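# Move bottle TB from fridge bin to bench, shut door

## Task

Find the bottle marked TB among the four in the refrigerator's bin, lift it out and set it upright on the bench, keeping the remaining three upright inside the refrigerator, then close the refrigerator door. If no bottle carries the TB marking, take none out, close the door, and press the CALL key on the operator panel until it latches down. A call placed wrongly cannot be reversed, so check the markings before pressing.

## Robot and tools

Robot: two six-joint UR-style arms, left_arm and right_arm, each with a Robotiq 2F-140 gripper and each riding its own carriage (left_rail carries left_arm, right_rail carries right_arm) on a single floor track. left_rail is always on the +y side; the names do not refer to sides of any image. left_arm's fingers are rigid. right_arm's fingers can fold: grip with the outer quarter of the pads, nearer the tips, or a narrow item may slip or be squeezed unpredictably, and pressing fingertips onto a surface folds them.

Frame: one scene frame fixed to the table, in metres. Table top is z = 0, +z up, +x is the direction the arms face, +y to their left. The track runs along y at x = 0 (y = 0 at its middle); the table edge is at x = 0.17. Each arm base sits at x = 0, y = its carriage's position_m, z = 0.04. Gripper frame: fingers point along its +z, close along its y. end_effector_position is the spot between the pads when shut; fingertips extend about 33 mm past it at gaps up to 40 mm, about 9 mm when wide open.

The 18-number row (used by execute_actions and move): one flat list for both arms. Numbers 1-6 are left_arm joints in the order shoulder pan, shoulder lift, elbow, wrist 1, wrist 2, wrist 3; 7-9 are left gripper position, force_limit, speed; 10-18 repeat this for right_arm. All lie in [-1, 1]. The joint numbers are offsets, not poses: each is measured from that joint's Joint targets as they stood when the call began (not from the previous row), scaled so 1.0 = 2.222 rad. Zeros hold the arm. Joint ranges: elbow -3.142 to 3.142 rad, all others -6.283 to 6.283 rad. The gripper numbers are absolute settings: position +1 = 140 mm open, about -0.8 = pads touching, -1 = close until blocked; force_limit -1 to +1 (roughly 14 N up to 58 N for a slow close); speed -1 to +1 (about 30 to 250 mm/s). Both start at +1. To keep a gripper unchanged, repeat the three numbers last sent; a 0 is a real command.

execute_actions: actions is a list holding one action (or empty, which just returns camera images). Keys: rows (1-15 rows, each applied for one 1/30 s step), steps (1-450, default 15; the arm keeps heading to the last row's target afterwards), until (ends early when rail conditions hold, e.g. {"left_rail": {"position_status": ["!=", "moving"]}} or {"all": {"status": "ended"}}), and rail commands. left_rail / right_rail take position_m (absolute y place to drive to; left_rail -0.8 to 1.5 m, right_rail -1.5 to 0.8 m), speed_m_s (0.01 to 1), acceleration_factor (0.1 to 1), or {"stop": true}. cameras: list of names, ["all"], or [].

move: target is one 18-number row or a list of up to 15; every row's offsets count from the same starting Joint targets. speed is rad/s for the joint with the farthest to go (0.01 to 3.14, default 0.5), one value or one per target. blend in rad rounds corners in a list. stop_force (3 to 120 N) ends an arm's path on contact; use a slow speed with it. zero (default true) rezeroes the force baseline first. blocking=false returns early; then call wait or stop before more rows. The result adds a move: line (done, off_target, moving, held, fault, possibly limits=held).

wait: seconds 0 to 10. stop: brakes a running move (not the rails). zoom_image: camera plus region [x0, y0, x1, y1] in pixels, at most 504 by 504. zero_wrist_force: arm = left_arm or right_arm. read_manual: licence texts only. finished_scene: ends the scene irreversibly.

Cameras: cam_high, cam_low, cam_bench_left, cam_bench_mid, cam_bench_right, cam_left_wrist, cam_right_wrist (each 672x504).

Result lines: Joint positions and Joint velocities give per arm the rail (m) then six joints (rad); Joint targets are the commanded angles that the next offsets start from; Joint torques; end_effector_position, end_effector_quat_wxyz and velocities; Wrist force and Wrist torque in the gripper's own axes; Motor temperatures; Tool commands. Gripper object_status: 0 moving, 1 blocked while opening, 2 blocked while closing (a grip), 3 reached the command or pads met. position_measured is in counts: 3 open, 139 about 60 mm, 200 about 20 mm, 230 pads touching. Rails report position_m, position_status (moving, done, contact_stop, time_out, stopped, stopped_with_arm, stopped_for_other_arm, stopped_for_other_carriage) and position_answer (taken or not_taken). Messages include joint sent to its limit and joint command not followed.

Hazards: anything falling off the table, or set on the track or the metal strip beside it, fails the task. Do not strike fixed or heavy objects, drop parts, or release moving ones. About 150 N on an arm or contact torque at a joint limit (136 N m big joints, 25.4 N m wrists) freezes that arm for 10 s. Keep the arms and carriages apart (carriages about 0.7 m or more); a gripper closing on the other arm counts as a press. Motors warn at 70 C and brake at 85 C, so avoid long stretched holds. Let a carriage arrive before placing its gripper. Confirm the labels before any press of CALL.

Each tool is called after "Emit:" as name([rows], argument=value, ...), one row to a line, values as JSON.

## Session

Emit:
execute_actions(actions=[])

Scene clock: 0.00 s.
left_arm: end_effector_position=(+0.3456, +1.2044, +0.5800) position_measured=3 object_status=3 end_effector_quat_wxyz=(+0.000, +0.000, +1.000, +0.000) | right_arm: end_effector_position=(+0.3456, -1.3176, +0.5800) position_measured=3 object_status=3 end_effector_quat_wxyz=(+0.000, +0.000, +1.000, +0.000)
Joint positions: left_arm=[1.177 -0.316 -1.725 0.971 -0.816 -1.571 -0.316] | right_arm=[-1.345 -0.316 -1.725 0.971 -0.816 -1.571 -0.316]
Joint velocities: within noise
Joint torques (N m): no reading
Motor temperatures (°C): left_arm=[35 27 35 32 36 37] | right_arm=[33 40 36 39 46 36]
Wrist force (N): no reading
Wrist torque (N m): no reading
Wrist force, peak (N): no reading
Joint targets: left_arm=[1.177 -0.316 -1.725 0.971 -0.816 -1.571 -0.316] | right_arm=[-1.345 -0.316 -1.725 0.971 -0.816 -1.571 -0.316]
Tool commands: left_gripper/position=+1.0 left_gripper/force_limit=+1.0 left_gripper/speed=+1.0 right_gripper/position=+1.0 right_gripper/force_limit=+1.0 right_gripper/speed=+1.0
left_rail: position_m=1.177 position_status=done
right_rail: position_m=-1.345 position_status=done

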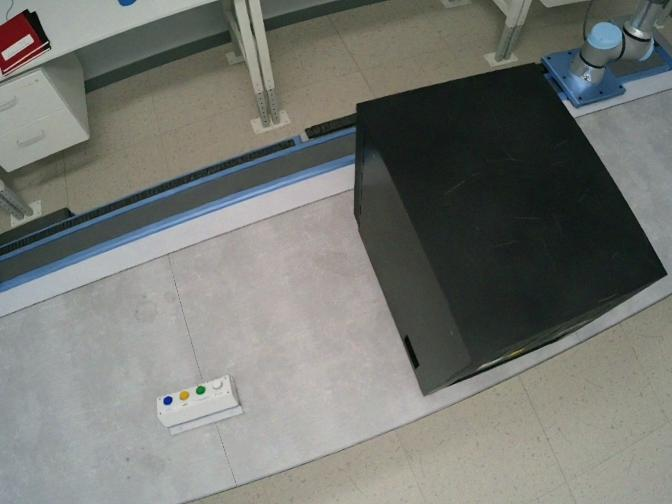

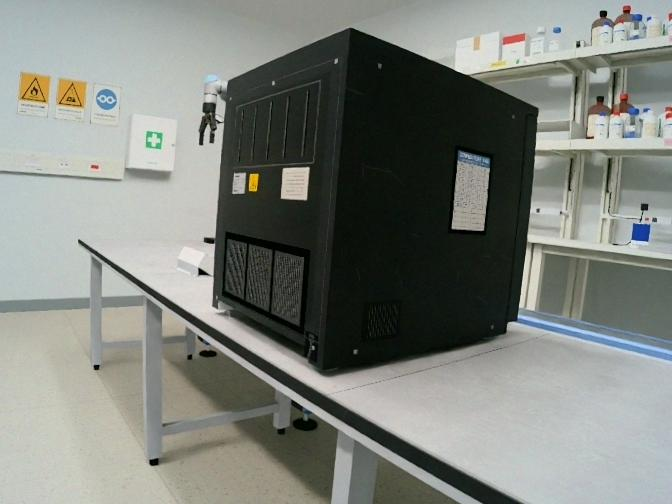

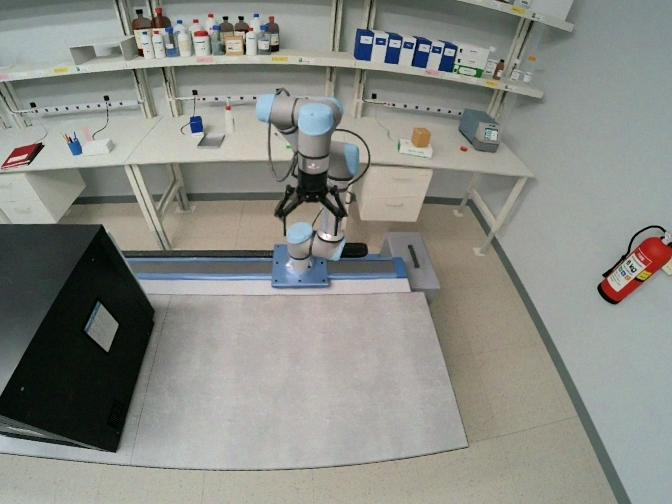

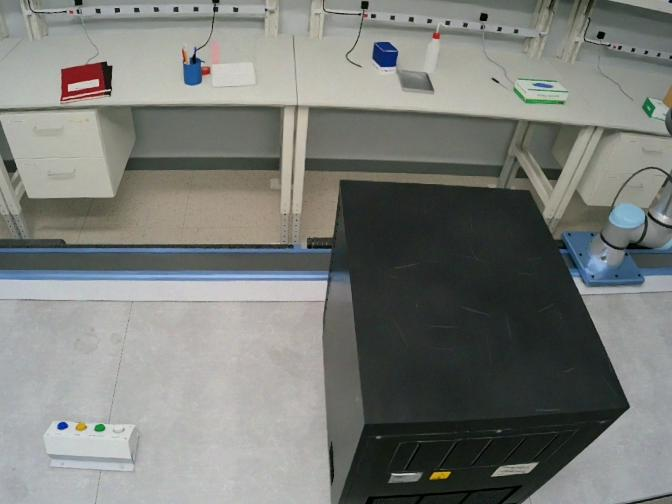

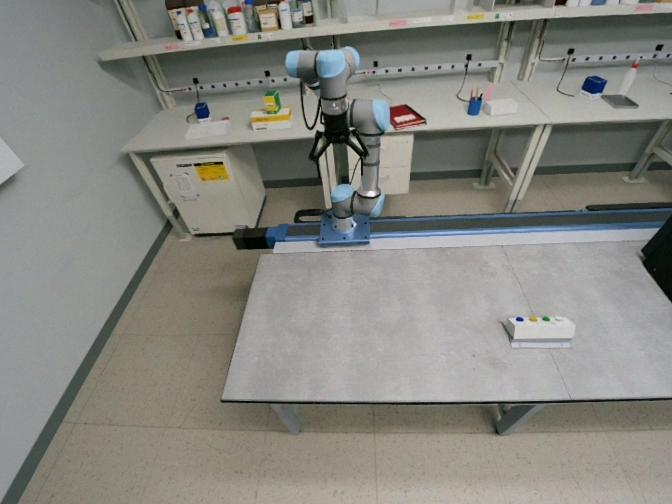

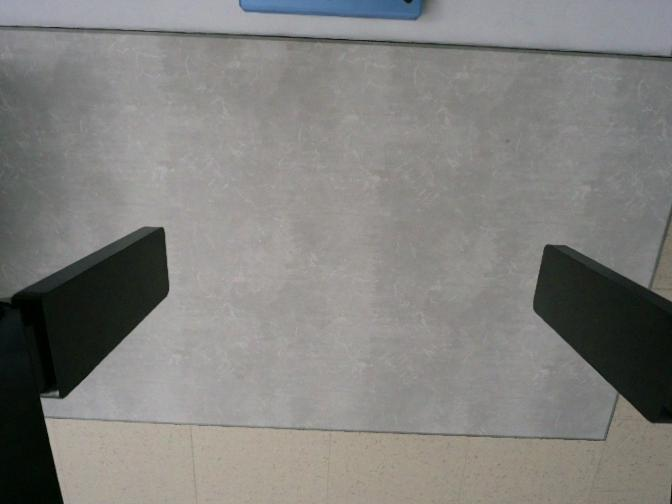

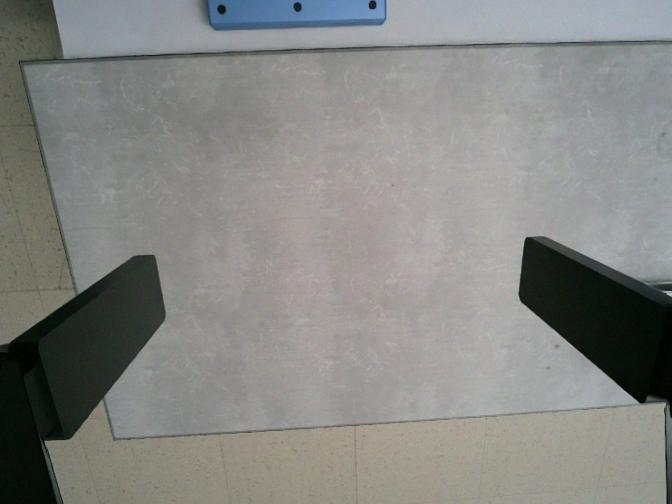

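Emit:
zoom_image(camera="cam_high", region=[320, 50, 672, 410])

Emit:
zoom_image(camera="cam_low", region=[340, 30, 570, 380])

Emit:
zoom_image(camera="cam_bench_mid", region=[290, 170, 650, 504])

Emit:
zoom_image(camera="cam_bench_mid", region=[30, 400, 170, 490])

Scaled by 1.400 from the camera's 672x504 image, which has a finer 960x720 frame.

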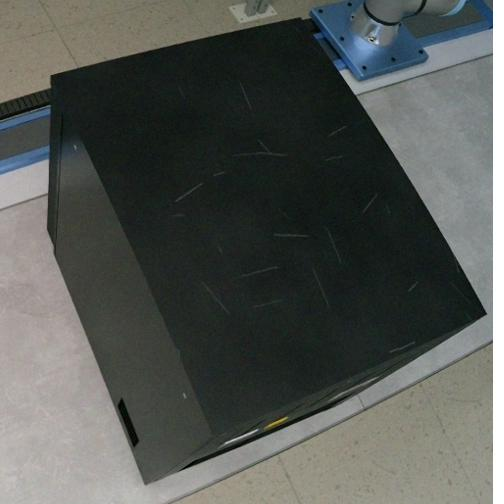

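Scaled by 1.440 from the camera's 672x504 image, which has a finer 960x720 frame.

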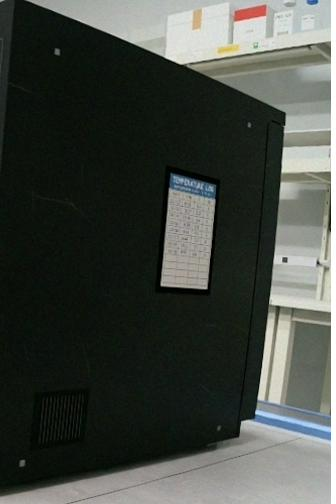

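Scaled by 1.400 from the camera's 672x504 image, which has a finer 960x720 frame.

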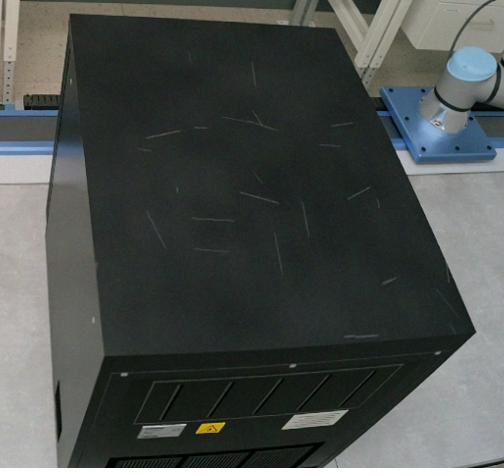

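Scaled by 3.600 from the camera's 672x504 image, which has a finer 960x720 frame.

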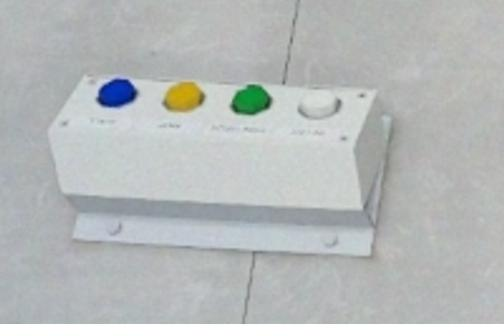

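Emit:
move(target=[-1.0,-0.0225,0.441,0.288,0.765,0.142,1,1,1,0,0,0,0,0,0,1,1,1], speed=1.0, cameras=["cam_left_wrist"])

Scene clock: 10.10 s.
left_arm: end_effector_position=(-0.0290, +0.6203, +0.4507) position_measured=3 object_status=3 end_effector_quat_wxyz=(+0.369, +0.604, -0.368, +0.603) | right_arm: end_effector_position=(+0.3456, -1.3176, +0.5800) position_measured=3 object_status=3 end_effector_quat_wxyz=(+0.000, +0.000, +1.000, +0.000)
Joint positions: left_arm=[1.177 -2.538 -1.775 1.95 -0.176 0.129 -0.001] | right_arm=[-1.345 -0.316 -1.725 0.971 -0.816 -1.571 -0.316]
Joint torques (N m): left_arm=[-9.07 -24.19 -9.06 1.92 2.91 2.52] | right_arm=[-0.52 -10.25 -19.06 -2.28 0.09 0.04]
Wrist force (N): left_arm=[0.5 -1.5 1.8] | right_arm=[-0.2 0.4 -0.1]
Wrist torque (N m): left_arm=[-0.36 0.06 0.08] | right_arm=[0.08 0.05 0.00]
Wrist force, peak (N): left_arm=[0.7 -0.9 2.5] | right_arm=[-0.4 0.5 0.1]
Joint targets: left_arm=[1.177 -2.538 -1.775 1.950 -0.176 0.129 0.000] | right_arm=[-1.345 -0.316 -1.725 0.971 -0.816 -1.571 -0.316]
left_rail: position_m=1.177 position_status=done
right_rail: position_m=-1.345 position_status=done
move: done
camera_calibration:
cam_left_wrist: T_world_to_cam=[[-0.890452, -0.454176, 0.0286298, 0.249735], [-0.156101, 0.245743, -0.956683, 0.283277], [0.427467, -0.85635, -0.28972, 0.816283], [0, 0, 0, 1]] pos_world=[-0.082337, 0.742834, 0.50035]
Images, in order (width x height): cam_left_wrist 672x504.

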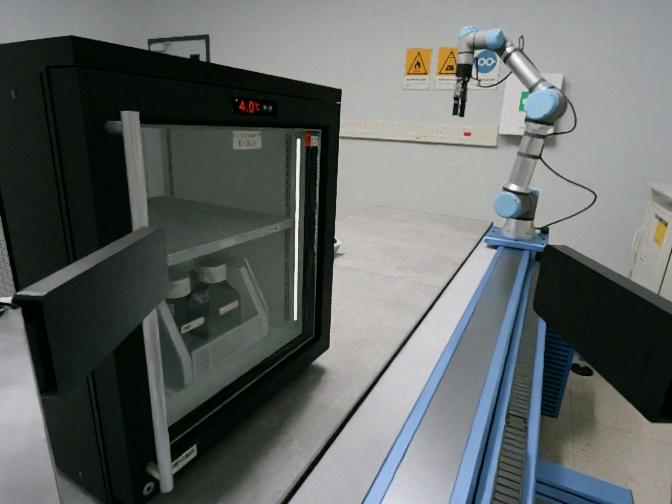

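Emit:
zoom_image(camera="cam_left_wrist", region=[130, 220, 310, 400])

Emit:
zoom_image(camera="cam_left_wrist", region=[60, 60, 350, 500])

Scaled by 2.800 from the camera's 672x504 image, which has a finer 960x720 frame.

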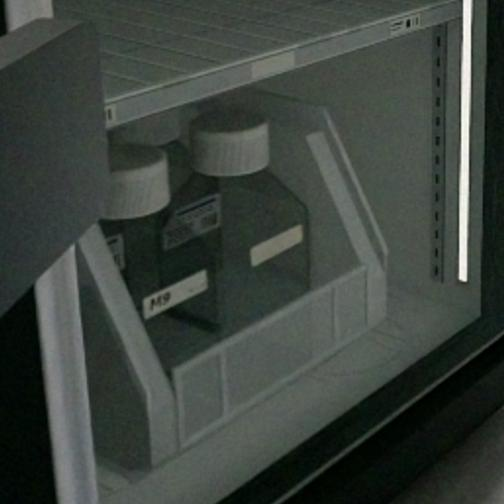

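Scaled by 1.145 from the camera's 672x504 image, which has a finer 960x720 frame.

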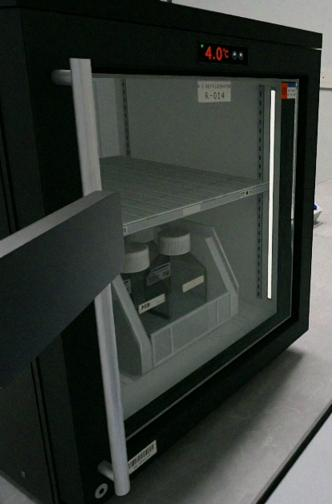

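Emit:
move(target=[0.0864,0.1679,0.0239,-0.1917,-0.4068,0,1,1,1,0,0,0,0,0,0,1,1,1], speed=0.8)

Emit:
execute_actions([
  {"left_rail":{"position_m":0.85,"speed_m_s":0.4},"steps":120,"until":{"left_rail":{"position_status":["!=","moving"]}}},
], cameras=["cam_left_wrist"])

Scene clock: 16.30 s.
left_arm: end_effector_position=(+0.1300, +0.8016, +0.2998) position_measured=3 object_status=3 end_effector_quat_wxyz=(+0.001, +0.707, +0.000, +0.707) | right_arm: end_effector_position=(+0.3456, -1.3176, +0.5800) position_measured=3 object_status=3 end_effector_quat_wxyz=(+0.000, +0.000, +1.000, +0.000)
Joint positions: left_arm=[1.177 -2.346 -1.402 2.003 -0.602 -0.775 0] | right_arm=[-1.345 -0.316 -1.725 0.971 -0.816 -1.571 -0.316]
Joint torques (N m): left_arm=[6.73 -11.87 -3.53 -0.92 -2.6 2.45] | right_arm=[-0.24 -10 -19.4 -2.12 -0.01 0.05]
Wrist force (N): left_arm=[0.7 -1.5 2.0] | right_arm=[-0.1 0.2 0.0]
Wrist torque (N m): left_arm=[-0.37 0.00 0.06] | right_arm=[0.03 0.02 0.00]
Wrist force, peak (N): left_arm=[-0.7 -2.0 2.1] | right_arm=[-0.3 0.5 -0.1]
Joint targets: left_arm=[1.177 -2.346 -1.402 2.004 -0.602 -0.775 0.000] | right_arm=[-1.345 -0.316 -1.725 0.971 -0.816 -1.571 -0.316]
left_rail: position_m=1.177 position_status=done
right_rail: position_m=-1.345 position_status=done
move: done

Scene clock: 18.03 s.
left_arm: end_effector_position=(+0.1300, +0.4746, +0.2997) position_measured=3 object_status=3 end_effector_quat_wxyz=(+0.000, +0.707, +0.000, +0.707) | right_arm: end_effector_position=(+0.3456, -1.3176, +0.5800) position_measured=3 object_status=3 end_effector_quat_wxyz=(+0.000, +0.000, +1.000, +0.000)
Joint positions: left_arm=[0.85 -2.346 -1.402 2.004 -0.602 -0.775 0] | right_arm=[-1.345 -0.316 -1.725 0.971 -0.816 -1.571 -0.316]
Joint torques (N m): left_arm=[4.06 -19.5 -12.92 0.26 -2.34 2.14] | right_arm=[-0.49 -9.24 -18.94 -2.11 0.06 -0.02]
Wrist force (N): left_arm=[0.7 -1.6 1.9] | right_arm=[-0.1 0.3 -0.1]
Wrist torque (N m): left_arm=[-0.38 0.01 0.07] | right_arm=[0.07 0.04 0.00]
Wrist force, peak (N): left_arm=[0.7 -2.8 1.8] | right_arm=[-0.4 0.5 -0.1]
Joint targets: left_arm=[0.850 -2.346 -1.402 2.004 -0.602 -0.775 0.000] | right_arm=[-1.345 -0.316 -1.725 0.971 -0.816 -1.571 -0.316]
Tool commands: left_gripper/position=+1.0 left_gripper/force_limit=+1.0 left_gripper/speed=+1.0 right_gripper/position=+1.0 right_gripper/force_limit=+1.0 right_gripper/speed=+1.0
left_rail: position_m=0.850 speed_m_s=0.40 position_status=done
right_rail: position_m=-1.345 position_status=done
camera_calibration:
cam_left_wrist: T_world_to_cam=[[-0.00371919, -0.9996, 0.0280399, 0.473164], [-0.290556, -0.0257502, -0.956512, 0.34575], [0.956851, -0.0117046, -0.290344, 0.110221], [0, 0, 0, 1]] pos_world=[-0.0032455, 0.483168, 0.349448]
Images, in order (width x height): cam_left_wrist 672x504.

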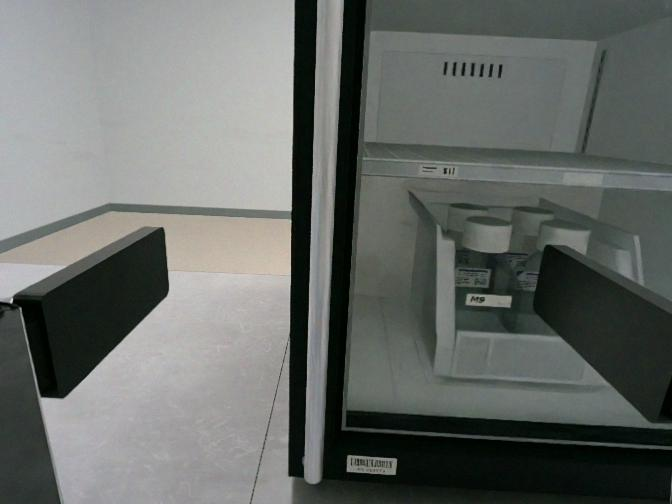

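Emit:
zoom_image(camera="cam_left_wrist", region=[400, 180, 660, 400])

Emit:
zoom_image(camera="cam_left_wrist", region=[430, 200, 570, 320])

Scaled by 1.938 from the camera's 672x504 image, which has a finer 960x720 frame.

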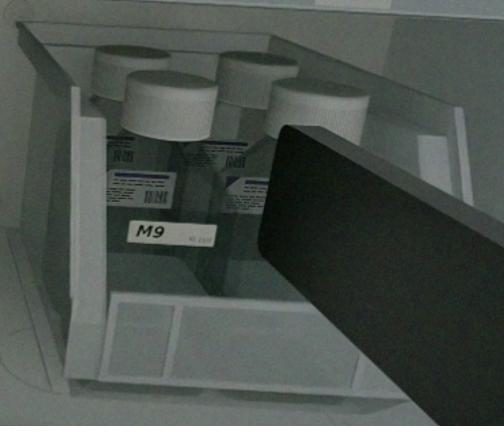

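Scaled by 3.600 from the camera's 672x504 image, which has a finer 960x720 frame.

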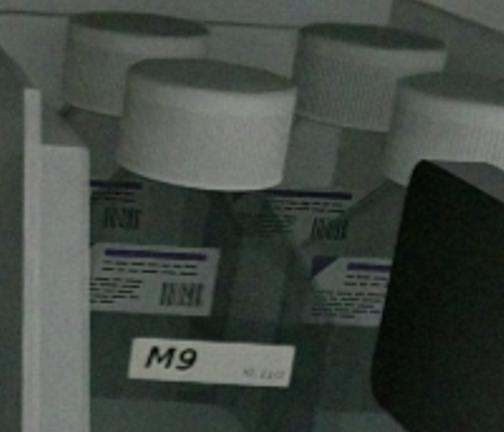

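Emit:
move(target=[0.1017,-0.05,0.0572,-0.0072,0.1017,0,1,-1,-1,0,0,0,0,0,0,1,1,1], speed=0.3, stop_force=15, cameras=["cam_left_wrist"])

Scene clock: 21.73 s.
left_arm: end_effector_position=(+0.2451, +0.4866, +0.2999) position_measured=3 object_status=3 end_effector_quat_wxyz=(+0.001, +0.707, +0.000, +0.707) | right_arm: end_effector_position=(+0.3456, -1.3176, +0.5800) position_measured=3 object_status=3 end_effector_quat_wxyz=(+0.000, +0.000, +1.000, +0.000)
Joint positions: left_arm=[0.85 -2.12 -1.513 2.131 -0.618 -0.549 0] | right_arm=[-1.345 -0.316 -1.725 0.971 -0.816 -1.571 -0.316]
Joint torques (N m): left_arm=[7.08 -30.71 -4.03 -1.2 3.01 1.34] | right_arm=[-0.01 -9.65 -19.22 -2.26 0.01 -0.05]
Wrist force (N): left_arm=[0.7 -1.3 2.3] | right_arm=[0.0 -0.1 -0.1]
Wrist torque (N m): left_arm=[-0.36 -0.05 0.07] | right_arm=[-0.03 0.00 0.00]
Wrist force, peak (N): left_arm=[0.9 -1.7 4.0] | right_arm=[-0.4 0.5 0.2]
Joint targets: left_arm=[0.850 -2.120 -1.513 2.131 -0.618 -0.549 0.000] | right_arm=[-1.345 -0.316 -1.725 0.971 -0.816 -1.571 -0.316]
left_rail: position_m=0.850 speed_m_s=0.40 position_status=done
right_rail: position_m=-1.345 position_status=done
move: done
camera_calibration:
cam_left_wrist: T_world_to_cam=[[-0.00369227, -0.999597, 0.0281362, 0.485541], [-0.290436, -0.0258516, -0.956545, 0.379838], [0.956887, -0.0117036, -0.290224, 0.000268286], [0, 0, 0, 1]] pos_world=[0.111855, 0.495168, 0.349749]
Images, in order (width x height): cam_left_wrist 672x504.

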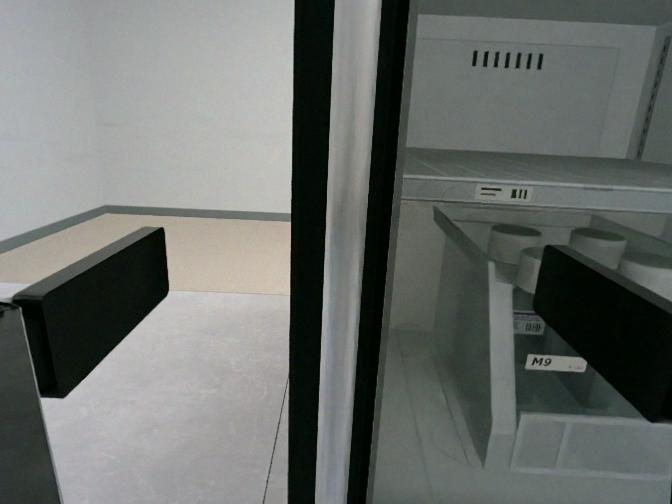

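Emit:
execute_actions([
  {"rows":[[0,0,0,0,0,0,-1,0.0,-1,0,0,0,0,0,0,1,1,1]],"steps":150},
], cameras=["cam_left_wrist"])

Scene clock: 27.63 s.
left_arm: end_effector_position=(+0.2451, +0.4885, +0.2999) position_measured=210 object_status=2 end_effector_quat_wxyz=(-0.002, +0.707, +0.002, +0.707) | right_arm: end_effector_position=(+0.3456, -1.3176, +0.5800) position_measured=3 object_status=3 end_effector_quat_wxyz=(+0.000, +0.000, +1.000, +0.000)
Joint positions: left_arm=[0.85 -2.12 -1.513 2.131 -0.618 -0.555 0] | right_arm=[-1.345 -0.316 -1.725 0.971 -0.816 -1.571 -0.316]
Joint torques (N m): left_arm=[0.87 -23.17 -33.01 -1.05 11.51 -0.1] | right_arm=[-0.72 -9.4 -19.61 -2.13 0.05 0.01]
Wrist force (N): left_arm=[3.3 -43.3 -28.9] | right_arm=[-0.2 0.2 -0.2]
Wrist torque (N m): left_arm=[-0.05 -0.25 0.13] | right_arm=[0.05 0.05 0.00]
Wrist force, peak (N): left_arm=[2.3 -46.7 -29.0] | right_arm=[-0.4 0.4 0.2]
Joint targets: left_arm=[0.850 -2.120 -1.513 2.131 -0.618 -0.549 0.000] | right_arm=[-1.345 -0.316 -1.725 0.971 -0.816 -1.571 -0.316]
left_rail: position_m=0.850 speed_m_s=0.40 position_status=done
right_rail: position_m=-1.345 position_status=done
camera_calibration:
cam_left_wrist: T_world_to_cam=[[0.002158, -0.999603, 0.0281054, 0.486018], [-0.290286, -0.0275214, -0.956544, 0.380553], [0.956937, -0.0060944, -0.29023, -0.00243517], [0, 0, 0, 1]] pos_world=[0.111751, 0.496283, 0.349649]
Images, in order (width x height): cam_left_wrist 672x504.

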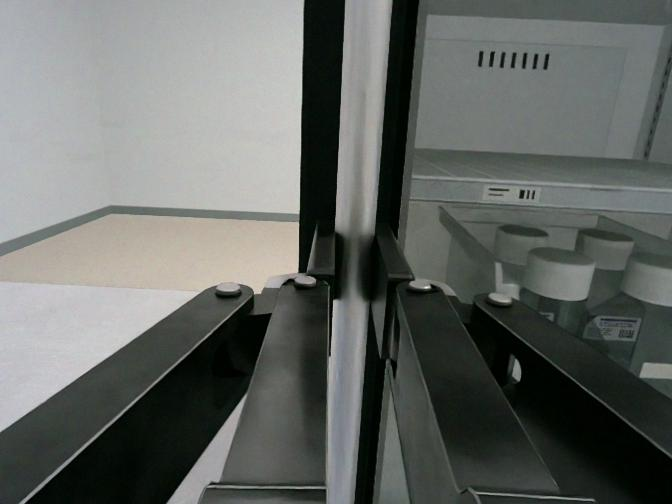

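Emit:
move(target=[-0.0228,0.0689,-0.0809,0.0119,-0.0857,0,-1,0.0,-1,0,0,0,0,0,0,1,1,1], speed=0.12, stop_force=80, cameras=["cam_left_wrist"])

Scene clock: 32.03 s.
left_arm: end_effector_position=(+0.1838, +0.4770, +0.2998) position_measured=210 object_status=2 end_effector_quat_wxyz=(-0.050, +0.705, +0.051, +0.705) | right_arm: end_effector_position=(+0.3456, -1.3176, +0.5800) position_measured=3 object_status=3 end_effector_quat_wxyz=(+0.000, +0.000, +1.000, +0.000)
Joint positions: left_arm=[0.85 -2.171 -1.36 1.951 -0.592 -0.743 0] | right_arm=[-1.345 -0.316 -1.725 0.971 -0.816 -1.571 -0.316]
Joint torques (N m): left_arm=[-14.42 -9.33 -41.59 -1.17 11.5 -1.12] | right_arm=[-0.48 -9.72 -19.52 -1.97 0.01 0.08]
Wrist force (N): left_arm=[13.1 -43.6 0.9] | right_arm=[0.0 0.2 0.1]
Wrist torque (N m): left_arm=[-0.04 -0.50 0.01] | right_arm=[0.04 0.00 0.00]
Wrist force, peak (N): left_arm=[-43.6 -37.7 2.1] | right_arm=[-0.3 0.5 -0.1]
Joint targets: left_arm=[0.850 -2.171 -1.360 1.951 -0.592 -0.739 0.000] | right_arm=[-1.345 -0.316 -1.725 0.971 -0.816 -1.571 -0.316]
left_rail: position_m=0.850 speed_m_s=0.40 position_status=done
right_rail: position_m=-1.345 position_status=done
move: done
camera_calibration:
cam_left_wrist: T_world_to_cam=[[0.139662, -0.989798, 0.0281769, 0.444636], [-0.284026, -0.0673041, -0.956451, 0.380121], [0.94859, 0.125577, -0.290528, -0.00513038], [0, 0, 0, 1]] pos_world=[0.0507321, 0.466327, 0.349548]
Images, in order (width x height): cam_left_wrist 672x504.

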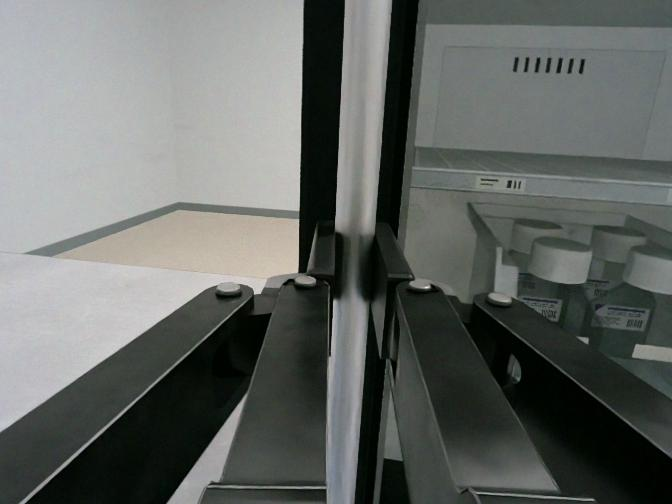

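Emit:
move([
  [-0.0049,0.0737,-0.1008,0.0273,-0.071,0,-1,0.0,-1,0,0,0,0,0,0,1,1,1],
  [0.0006,0.1506,-0.2197,0.0692,-0.1287,0,-1,0.0,-1,0,0,0,0,0,0,1,1,1],
], speed=0.2, blend=0.03, stop_force=80, cameras=["cam_left_wrist","cam_bench_mid"])

Scene clock: 37.57 s.
left_arm: end_effector_position=(+0.0684, +0.4291, +0.2999) position_measured=210 object_status=2 end_effector_quat_wxyz=(-0.151, +0.691, +0.151, +0.691) | right_arm: end_effector_position=(+0.3456, -1.3176, +0.5800) position_measured=3 object_status=3 end_effector_quat_wxyz=(+0.000, +0.000, +1.000, +0.000)
Joint positions: left_arm=[0.85 -2.169 -1.026 1.463 -0.438 -1.029 0] | right_arm=[-1.345 -0.316 -1.725 0.971 -0.816 -1.571 -0.316]
Joint torques (N m): left_arm=[11.54 -22.88 -39.46 -0.71 11.47 -1.79] | right_arm=[-0.65 -8.68 -19.39 -2.06 0 -0.04]
Wrist force (N): left_arm=[15.6 -44.4 0.4] | right_arm=[0.0 0.2 0.1]
Wrist torque (N m): left_arm=[-0.03 -0.54 0.00] | right_arm=[0.05 0.01 0.00]
Wrist force, peak (N): left_arm=[-30.1 -37.9 1.0] | right_arm=[-0.6 0.1 0.1]
Joint targets: left_arm=[0.850 -2.169 -1.026 1.463 -0.438 -1.025 0.000] | right_arm=[-1.345 -0.316 -1.725 0.971 -0.816 -1.571 -0.316]
left_rail: position_m=0.850 speed_m_s=0.40 position_status=done
right_rail: position_m=-1.345 position_status=done
move: done
camera_calibration:
cam_left_wrist: T_world_to_cam=[[0.414116, -0.909797, 0.0278787, 0.360338], [-0.253481, -0.144687, -0.956459, 0.37541], [0.874217, 0.389018, -0.290534, 0.00251204], [0, 0, 0, 1]] pos_world=[-0.0562584, 0.381174, 0.349748]
Images, in order (width x height): cam_bench_mid 672x504, cam_left_wrist 672x504.

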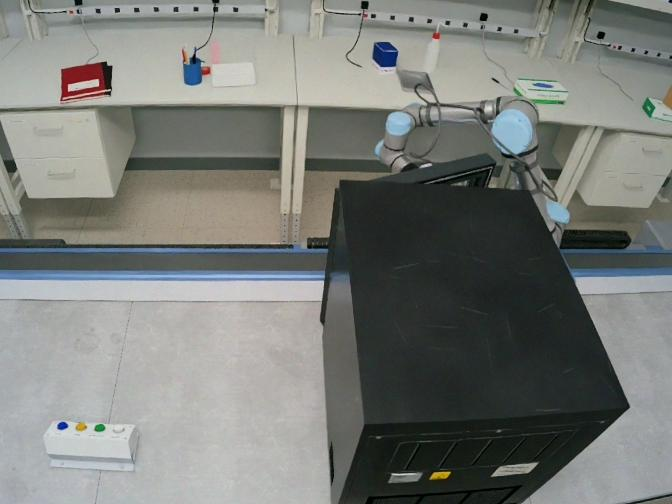

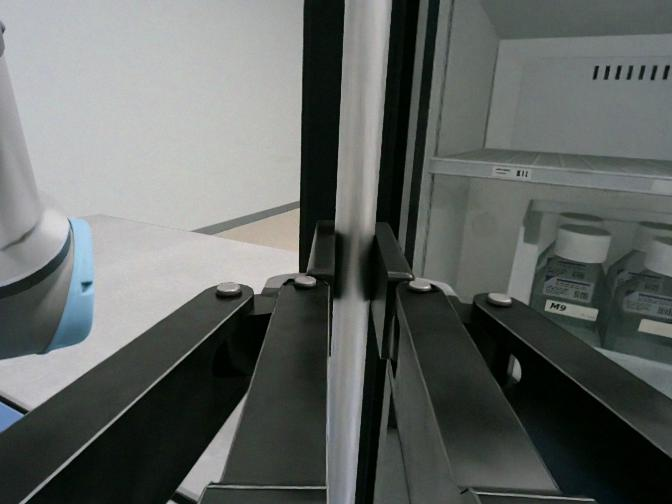

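Emit:
move([
  [0.0099,0.0736,-0.1235,0.0504,-0.046,0,-1,0.0,-1,0,0,0,0,0,0,1,1,1],
  [0.023,0.1603,-0.2798,0.12,-0.0888,0,-1,0.0,-1,0,0,0,0,0,0,1,1,1],
], speed=0.3, blend=0.03, stop_force=80, cameras=["cam_left_wrist"])

Scene clock: 42.57 s.
left_arm: end_effector_position=(-0.0187, +0.3615, +0.2996) position_measured=210 object_status=2 end_effector_quat_wxyz=(-0.235, +0.667, +0.236, +0.667) | right_arm: end_effector_position=(+0.3456, -1.3176, +0.5800) position_measured=3 object_status=3 end_effector_quat_wxyz=(+0.000, +0.000, +1.000, +0.000)
Joint positions: left_arm=[0.85 -2.118 -0.669 0.841 -0.171 -1.227 0] | right_arm=[-1.345 -0.316 -1.725 0.971 -0.816 -1.571 -0.316]
Joint torques (N m): left_arm=[20.22 -31.05 -36.4 -3.58 11.53 -1.83] | right_arm=[-0.35 -8.62 -19.55 -1.9 -0.03 0.01]
Wrist force (N): left_arm=[29.0 -44.6 1.1] | right_arm=[-0.1 0.5 -0.1]
Wrist torque (N m): left_arm=[-0.27 -0.66 -0.02] | right_arm=[0.10 0.02 0.00]
Wrist force, peak (N): left_arm=[29.0 -44.6 1.1] | right_arm=[-0.3 0.5 0.1]
Joint targets: left_arm=[0.850 -2.118 -0.669 0.841 -0.171 -1.223 0.000] | right_arm=[-1.345 -0.316 -1.725 0.971 -0.816 -1.571 -0.316]
left_rail: position_m=0.850 speed_m_s=0.40 position_status=done
right_rail: position_m=-1.345 position_status=done
move: done
camera_calibration:
cam_left_wrist: T_world_to_cam=[[0.625259, -0.779938, 0.0273599, 0.292143], [-0.20961, -0.201603, -0.956776, 0.364818], [0.751741, 0.592498, -0.289536, 0.0286497], [0, 0, 0, 1]] pos_world=[-0.127733, 0.284426, 0.349351]
Images, in order (width x height): cam_left_wrist 672x504.

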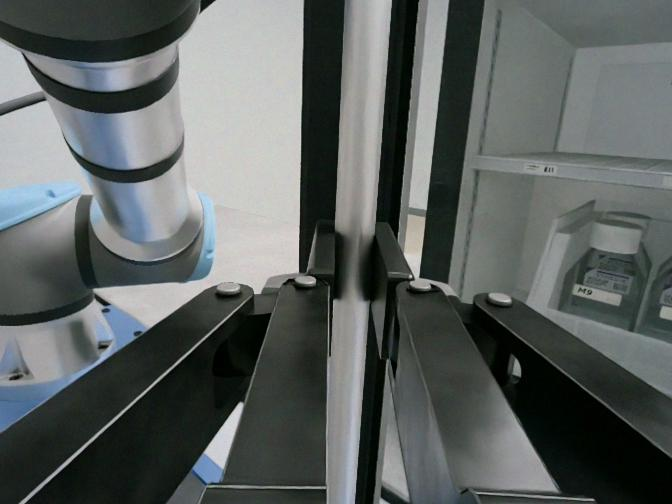

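Emit:
execute_actions([
  {"rows":[[0,0,0,0,0,0,1,0.0,-1,0,0,0,0,0,0,1,1,1]],"steps":150},
])

Emit:
move([
  [-0.0084,0.055,-0.1051,0.0502,-0.0081,0,1,0.0,-1,0,0,0,0,0,0,1,1,1],
  [-0.1884,0.055,-0.1051,0.0502,-0.0081,0,1,0.0,-1,0,0,0,0,0,0,1,1,1],
], speed=0.3, blend=0.005, cameras=["cam_left_wrist"])

Scene clock: 50.40 s.
left_arm: end_effector_position=(-0.0179, +0.3606, +0.2996) position_measured=3 object_status=3 end_effector_quat_wxyz=(-0.234, +0.667, +0.234, +0.667) | right_arm: end_effector_position=(+0.3456, -1.3176, +0.5800) position_measured=3 object_status=3 end_effector_quat_wxyz=(+0.000, +0.000, +1.000, +0.000)
Joint positions: left_arm=[0.85 -2.118 -0.669 0.841 -0.171 -1.223 0] | right_arm=[-1.345 -0.316 -1.725 0.971 -0.816 -1.571 -0.316]
Joint torques (N m): left_arm=[-7.81 -64.89 -18.15 4.26 -2.66 -1.78] | right_arm=[-0.66 -9.04 -20.73 -1.93 -0.05 0.06]
Wrist force (N): left_arm=[0.8 -1.5 2.1] | right_arm=[0.0 0.2 0.0]
Wrist torque (N m): left_arm=[-0.40 -0.03 0.04] | right_arm=[0.05 0.01 0.00]
Wrist force, peak (N): left_arm=[29.0 -44.8 1.1] | right_arm=[-0.5 0.4 0.0]
Joint targets: left_arm=[0.850 -2.118 -0.669 0.841 -0.171 -1.223 0.000] | right_arm=[-1.345 -0.316 -1.725 0.971 -0.816 -1.571 -0.316]
left_rail: position_m=0.850 speed_m_s=0.40 position_status=done
right_rail: position_m=-1.345 position_status=done

Scene clock: 53.13 s.
left_arm: end_effector_position=(-0.2452, +0.3957, +0.3004) position_measured=3 object_status=3 end_effector_quat_wxyz=(-0.097, +0.700, +0.097, +0.701) | right_arm: end_effector_position=(+0.3456, -1.3176, +0.5800) position_measured=3 object_status=3 end_effector_quat_wxyz=(+0.000, +0.000, +1.000, +0.000)
Joint positions: left_arm=[0.85 -2.537 -0.547 0.607 -0.06 -1.241 0] | right_arm=[-1.345 -0.316 -1.725 0.971 -0.816 -1.571 -0.316]
Joint torques (N m): left_arm=[-8.14 -47.59 -34.79 4.32 -0.83 -1.79] | right_arm=[-0.44 -8.37 -20.11 -1.93 -0.06 -0.04]
Wrist force (N): left_arm=[0.5 -1.8 1.6] | right_arm=[-0.2 0.2 0.0]
Wrist torque (N m): left_arm=[-0.49 0.02 0.05] | right_arm=[0.04 0.03 0.00]
Wrist force, peak (N): left_arm=[0.7 -4.2 0.2] | right_arm=[-0.4 0.4 0.2]
Joint targets: left_arm=[0.850 -2.537 -0.547 0.607 -0.060 -1.241 0.000] | right_arm=[-1.345 -0.316 -1.725 0.971 -0.816 -1.571 -0.316]
left_rail: position_m=0.850 speed_m_s=0.40 position_status=done
right_rail: position_m=-1.345 position_status=done
move: done
camera_calibration:
cam_left_wrist: T_world_to_cam=[[0.267994, -0.963034, 0.0272817, 0.445216], [-0.271843, -0.102755, -0.95684, 0.270556], [0.924273, 0.249011, -0.289332, 0.357097], [0, 0, 0, 1]] pos_world=[-0.375822, 0.367638, 0.350052]
Images, in order (width x height): cam_left_wrist 672x504.

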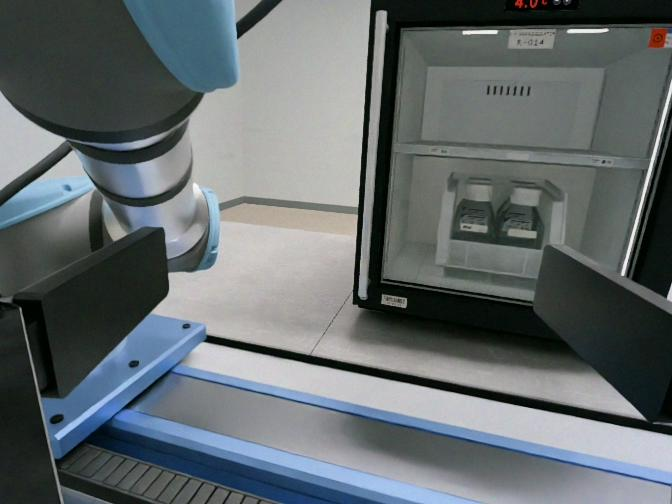

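Emit:
zoom_image(camera="cam_left_wrist", region=[340, 0, 672, 320])

Scaled by 1.518 from the camera's 672x504 image, which has a finer 960x720 frame.

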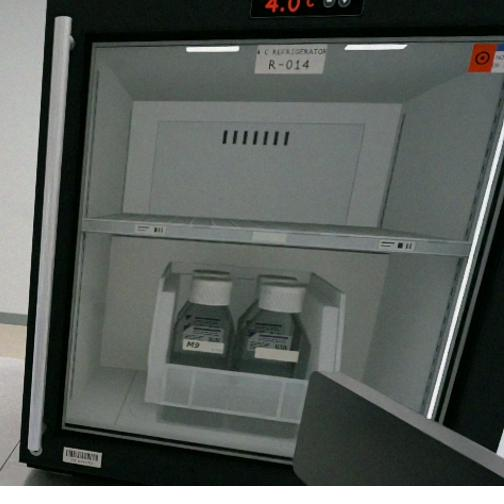

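Emit:
execute_actions([
  {"left_rail":{"position_m":1.2,"speed_m_s":0.5},"right_rail":{"position_m":-1.0,"speed_m_s":0.5},"steps":150,"until":{"all":{"status":"ended"}}},
])

Emit:
move(target=[0,0,0,0,0,0,1,0.0,-1,0.8647,0.5672,-0.2351,0.3745,-0.6913,0.1422,1,1,1], speed=0.8)

Emit:
execute_actions([
  {"right_rail":{"position_m":-0.28,"speed_m_s":0.4},"steps":150,"until":{"right_rail":{"position_status":["!=","moving"]}}},
], cameras=["cam_right_wrist","cam_bench_mid"])

Scene clock: 61.13 s.
left_arm: end_effector_position=(-0.2453, +0.7458, +0.3004) position_measured=3 object_status=3 end_effector_quat_wxyz=(-0.097, +0.700, +0.097, +0.701) | right_arm: end_effector_position=(+0.3456, -0.9728, +0.5800) position_measured=3 object_status=3 end_effector_quat_wxyz=(+0.000, +0.000, +1.000, +0.000)
Joint positions: left_arm=[1.2 -2.537 -0.547 0.607 -0.06 -1.241 0] | right_arm=[-1 -0.316 -1.725 0.971 -0.816 -1.571 -0.316]
Joint torques (N m): left_arm=[6.73 -67.03 -24.37 2.71 -0.15 -1.73] | right_arm=[-0.41 -8.74 -20.48 -1.85 -0.09 -0.07]
Wrist force (N): left_arm=[0.8 -1.8 1.7] | right_arm=[0.1 0.3 0.0]
Wrist torque (N m): left_arm=[-0.51 -0.03 0.05] | right_arm=[0.05 0.00 0.00]
Wrist force, peak (N): left_arm=[0.5 -3.0 2.0] | right_arm=[-0.3 1.3 -0.1]
Joint targets: left_arm=[1.200 -2.537 -0.547 0.607 -0.060 -1.241 0.000] | right_arm=[-1.000 -0.316 -1.725 0.971 -0.816 -1.571 -0.316]
Tool commands: left_gripper/position=+1.0 left_gripper/force_limit=+0.0 left_gripper/speed=-1.0 right_gripper/position=+1.0 right_gripper/force_limit=+1.0 right_gripper/speed=+1.0
left_rail: position_m=1.200 speed_m_s=0.50 position_status=done
right_rail: position_m=-1.000 speed_m_s=0.50 position_status=done

Scene clock: 63.53 s.
left_arm: end_effector_position=(-0.2453, +0.7458, +0.3005) position_measured=3 object_status=3 end_effector_quat_wxyz=(-0.097, +0.700, +0.097, +0.701) | right_arm: end_effector_position=(+0.4340, -0.6844, +0.4807) position_measured=3 object_status=3 end_effector_quat_wxyz=(-0.242, -0.553, +0.606, -0.518)
Joint positions: left_arm=[1.2 -2.537 -0.547 0.607 -0.06 -1.241 0] | right_arm=[-1 0.847 -0.96 0.653 -0.31 -2.502 -0.124]
Joint torques (N m): left_arm=[6.73 -68.02 -20.39 2.34 -2.65 -1.75] | right_arm=[-10.24 -50.07 -11.02 -2.89 1.19 -1.4]
Wrist force (N): left_arm=[0.6 -1.8 1.6] | right_arm=[1.7 -2.7 1.9]
Wrist torque (N m): left_arm=[-0.51 0.01 0.06] | right_arm=[-0.33 -0.23 0.03]
Wrist force, peak (N): left_arm=[0.6 -1.9 2.0] | right_arm=[-14.0 2.2 -8.5]
Joint targets: left_arm=[1.200 -2.537 -0.547 0.607 -0.060 -1.241 0.000] | right_arm=[-1.000 0.847 -0.961 0.653 -0.310 -2.502 -0.124]
left_rail: position_m=1.200 speed_m_s=0.50 position_status=done
right_rail: position_m=-1.000 speed_m_s=0.50 position_status=done
move: held (right_arm; a check stopped the path); limits=held; right_arm: the shoulder pan is farthest, 0.758 rad from its target
joint command not followed: on one or more control steps a check withheld the commanded joint targets of the right arm, and it was not sent them on those steps.
cause: the commanded joint targets, or the way to them, would bring two parts of the arm too close to each other (its gripper and another part of the arm, with joints 5 (wrist 1) to 7 (wrist 3) between them, 8 mm apart when it was first held).

Scene clock: 74.97 s.
left_arm: end_effector_position=(-0.2453, +0.7458, +0.3005) position_measured=3 object_status=3 end_effector_quat_wxyz=(-0.097, +0.700, +0.097, +0.701) | right_arm: end_effector_position=(+0.4311, -0.2438, +0.4954) position_measured=3 object_status=3 end_effector_quat_wxyz=(-0.236, -0.549, +0.614, -0.516)
Joint positions: left_arm=[1.2 -2.537 -0.547 0.607 -0.06 -1.241 0] | right_arm=[-0.551 0.841 -0.981 0.643 -0.3 -2.502 -0.124]
Joint torques (N m): left_arm=[6.98 -68.08 -10.29 -0.05 -2.5 -1.8] | right_arm=[0.01 -43.93 -21.19 -0.28 -1.19 0]
Wrist force (N): left_arm=[0.6 -1.8 1.6] | right_arm=[3.6 -1.6 1.5]
Wrist torque (N m): left_arm=[-0.51 0.01 0.06] | right_arm=[-0.10 -0.65 0.02]
Wrist force, peak (N): left_arm=[0.8 -2.0 1.8] | right_arm=[-10.2 -3.7 -7.8]
Joint targets: left_arm=[1.200 -2.537 -0.547 0.607 -0.060 -1.241 0.000] | right_arm=[-0.551 0.841 -0.981 0.643 -0.300 -2.502 -0.124]
Tool commands: left_gripper/position=+1.0 left_gripper/force_limit=+0.0 left_gripper/speed=-1.0 right_gripper/position=+1.0 right_gripper/force_limit=+1.0 right_gripper/speed=+1.0
FORCE FAULT: contact force on the right arm reached its limit, and that arm stopped for 10 seconds. The contact can be on any part of that arm, not only on its tool. That arm's remaining commands of this call were not run. That arm's target is now where it stood when the stop ended, not its last command. That arm accepts commands again.
left_rail: position_m=1.200 speed_m_s=0.50 position_status=done
right_rail: position_m=-0.551 speed_m_s=0.40 position_status=stopped_with_arm position_answer=taken
camera_calibration:
cam_right_wrist: T_world_to_cam=[[-0.917908, -0.0789799, -0.388854, 0.570044], [0.237056, 0.676723, -0.69703, 0.425839], [0.318198, -0.73199, -0.602446, 0.126014], [0, 0, 0, 1]] pos_world=[0.382203, -0.150912, 0.594403]
Images, in order (width x height): cam_bench_mid 672x504, cam_right_wrist 672x504.

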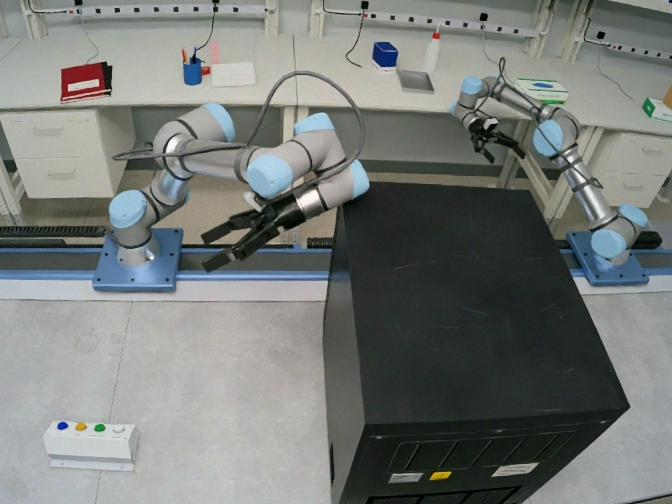

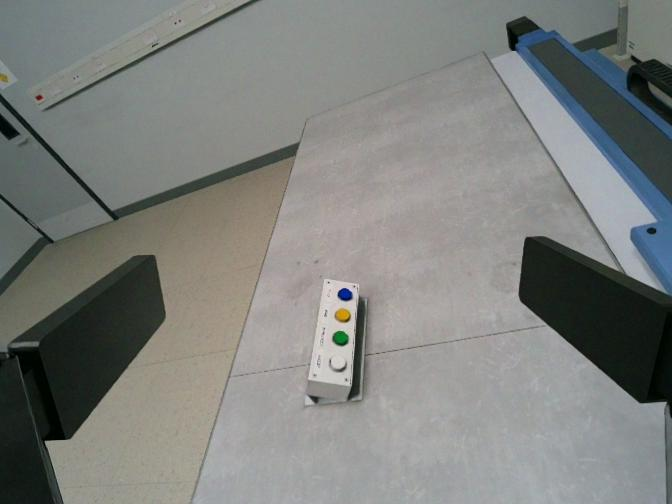

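Emit:
execute_actions([
  {"right_rail":{"position_m":-0.95,"speed_m_s":0.3},"steps":150,"until":{"right_rail":{"position_status":["!=","moving"]}}},
], cameras=["cam_bench_mid"])

Scene clock: 80.27 s.
left_arm: end_effector_position=(-0.2453, +0.7458, +0.3005) position_measured=3 object_status=3 end_effector_quat_wxyz=(-0.097, +0.700, +0.097, +0.701) | right_arm: end_effector_position=(+0.4311, -0.6429, +0.4954) position_measured=3 object_status=3 end_effector_quat_wxyz=(-0.236, -0.549, +0.614, -0.516)
Joint positions: left_arm=[1.2 -2.537 -0.547 0.607 -0.06 -1.241 0] | right_arm=[-0.95 0.841 -0.981 0.643 -0.3 -2.502 -0.124]
Joint torques (N m): left_arm=[7.06 -67.84 -10.57 -0.15 -2.6 -1.68] | right_arm=[-0.61 -43.15 -20.95 -0.28 -1.14 0]
Wrist force (N): left_arm=[0.6 -1.8 1.7] | right_arm=[3.7 -1.7 1.5]
Wrist torque (N m): left_arm=[-0.51 0.00 0.06] | right_arm=[-0.12 -0.65 0.02]
Wrist force, peak (N): left_arm=[0.8 -1.9 1.8] | right_arm=[4.2 -1.9 2.5]
Joint targets: left_arm=[1.200 -2.537 -0.547 0.607 -0.060 -1.241 0.000] | right_arm=[-0.950 0.841 -0.981 0.643 -0.300 -2.502 -0.124]
Tool commands: left_gripper/position=+1.0 left_gripper/force_limit=+0.0 left_gripper/speed=-1.0 right_gripper/position=+1.0 right_gripper/force_limit=+1.0 right_gripper/speed=+1.0
left_rail: position_m=1.200 speed_m_s=0.50 position_status=done
right_rail: position_m=-0.950 speed_m_s=0.30 position_status=done
Images, in order (width x height): cam_bench_mid 672x504.

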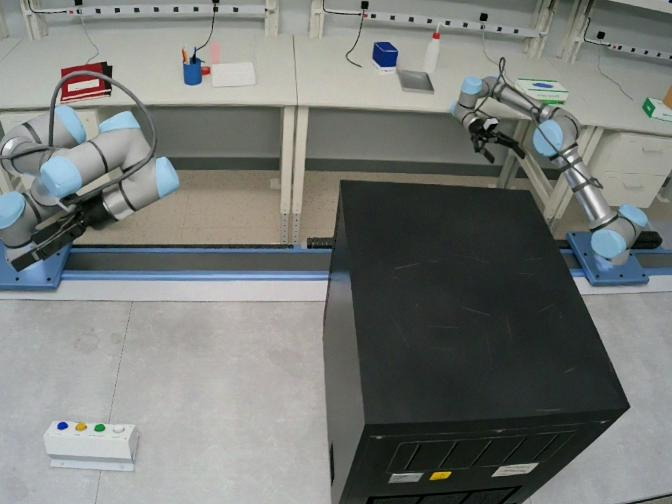

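Emit:
move([
  [0.086,-0.3848,0.6287,-0.2439,0.2097,0,1,0,-1,-0.2435,-0.3348,0.1476,-0.2322,0.419,0,1,1,1],
  [0.086,-0.3848,0.6287,-0.2439,0.2097,0,1,0,-1,-0.914,-0.3348,0.1476,-0.2322,0.419,0.0558,1,1,1],
], speed=0.8, blend=0.2)

Scene clock: 85.67 s.
left_arm: end_effector_position=(+0.1304, +0.8248, +0.2997) position_measured=3 object_status=3 end_effector_quat_wxyz=(+0.000, +0.707, +0.000, +0.707) | right_arm: end_effector_position=(+0.2426, -1.1973, +0.5799) position_measured=3 object_status=3 end_effector_quat_wxyz=(+0.000, +0.561, +0.828, +0.000)
Joint positions: left_arm=[1.2 -2.346 -1.402 2.004 -0.602 -0.775 0] | right_arm=[-0.95 -1.19 -1.725 0.971 -0.815 -1.571 0]
Joint torques (N m): left_arm=[6.94 -35.64 -3.19 -0.79 2.92 -1.58] | right_arm=[-9.76 -16.67 -10.2 -4.65 2.41 1.39]
Wrist force (N): left_arm=[0.5 -1.4 1.9] | right_arm=[1.5 1.1 -0.5]
Wrist torque (N m): left_arm=[-0.35 0.04 0.07] | right_arm=[0.22 -0.31 -0.02]
Wrist force, peak (N): left_arm=[0.5 -2.0 2.6] | right_arm=[3.9 -1.7 1.7]
Joint targets: left_arm=[1.200 -2.346 -1.402 2.004 -0.602 -0.775 0.000] | right_arm=[-0.950 -1.190 -1.725 0.971 -0.815 -1.571 0.000]
left_rail: position_m=1.200 speed_m_s=0.50 position_status=done
right_rail: position_m=-0.950 speed_m_s=0.30 position_status=done
move: done

Emit:
move(target=[0,0,0,0,0,0,1,0,-1,-0.0018,-0.493,-0.7378,0.523,0.5375,0,1,1,1], speed=0.8, cameras=["cam_right_wrist","cam_bench_mid"])

Scene clock: 88.90 s.
left_arm: end_effector_position=(+0.1304, +0.8248, +0.2997) position_measured=3 object_status=3 end_effector_quat_wxyz=(+0.000, +0.707, +0.000, +0.707) | right_arm: end_effector_position=(+0.1512, -0.1830, +0.3029) position_measured=3 object_status=3 end_effector_quat_wxyz=(+0.707, +0.000, +0.707, +0.000)
Joint positions: left_arm=[1.2 -2.346 -1.402 2.004 -0.602 -0.775 0] | right_arm=[-0.95 -1.194 -2.821 -0.668 0.346 -0.377 0]
Joint torques (N m): left_arm=[6.85 -35.41 -3.5 -0.74 2.91 -1.53] | right_arm=[-8.63 56.21 9.73 2.3 2.35 1.41]
Wrist force (N): left_arm=[0.5 -1.5 2.0] | right_arm=[-0.3 2.2 0.8]
Wrist torque (N m): left_arm=[-0.38 0.04 0.07] | right_arm=[0.44 -0.29 -0.03]
Wrist force, peak (N): left_arm=[0.6 -1.7 2.1] | right_arm=[4.5 3.1 0.5]
Joint targets: left_arm=[1.200 -2.346 -1.402 2.004 -0.602 -0.775 0.000] | right_arm=[-0.950 -1.194 -2.821 -0.669 0.347 -0.377 0.000]
left_rail: position_m=1.200 speed_m_s=0.50 position_status=done
right_rail: position_m=-0.950 speed_m_s=0.30 position_status=done
move: done
camera_calibration:
cam_right_wrist: T_world_to_cam=[[-0.0459827, 0.998309, 0.0355512, 0.179833], [-0.290478, -0.0474136, 0.955706, -0.236628], [0.955776, 0.0336191, 0.292167, -0.0836276], [0, 0, 0, 1]] pos_world=[0.0194634, -0.187937, 0.244187]
Images, in order (width x height): cam_bench_mid 672x504, cam_right_wrist 672x504.

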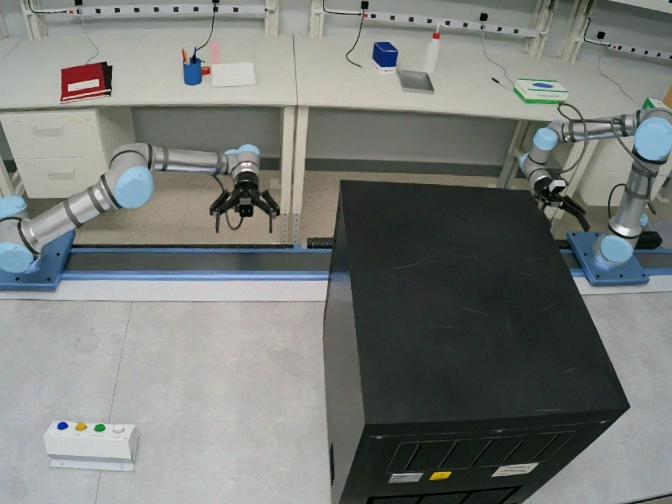

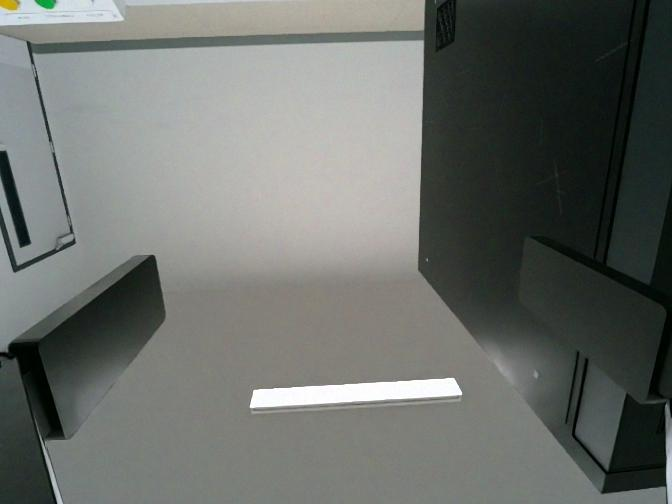

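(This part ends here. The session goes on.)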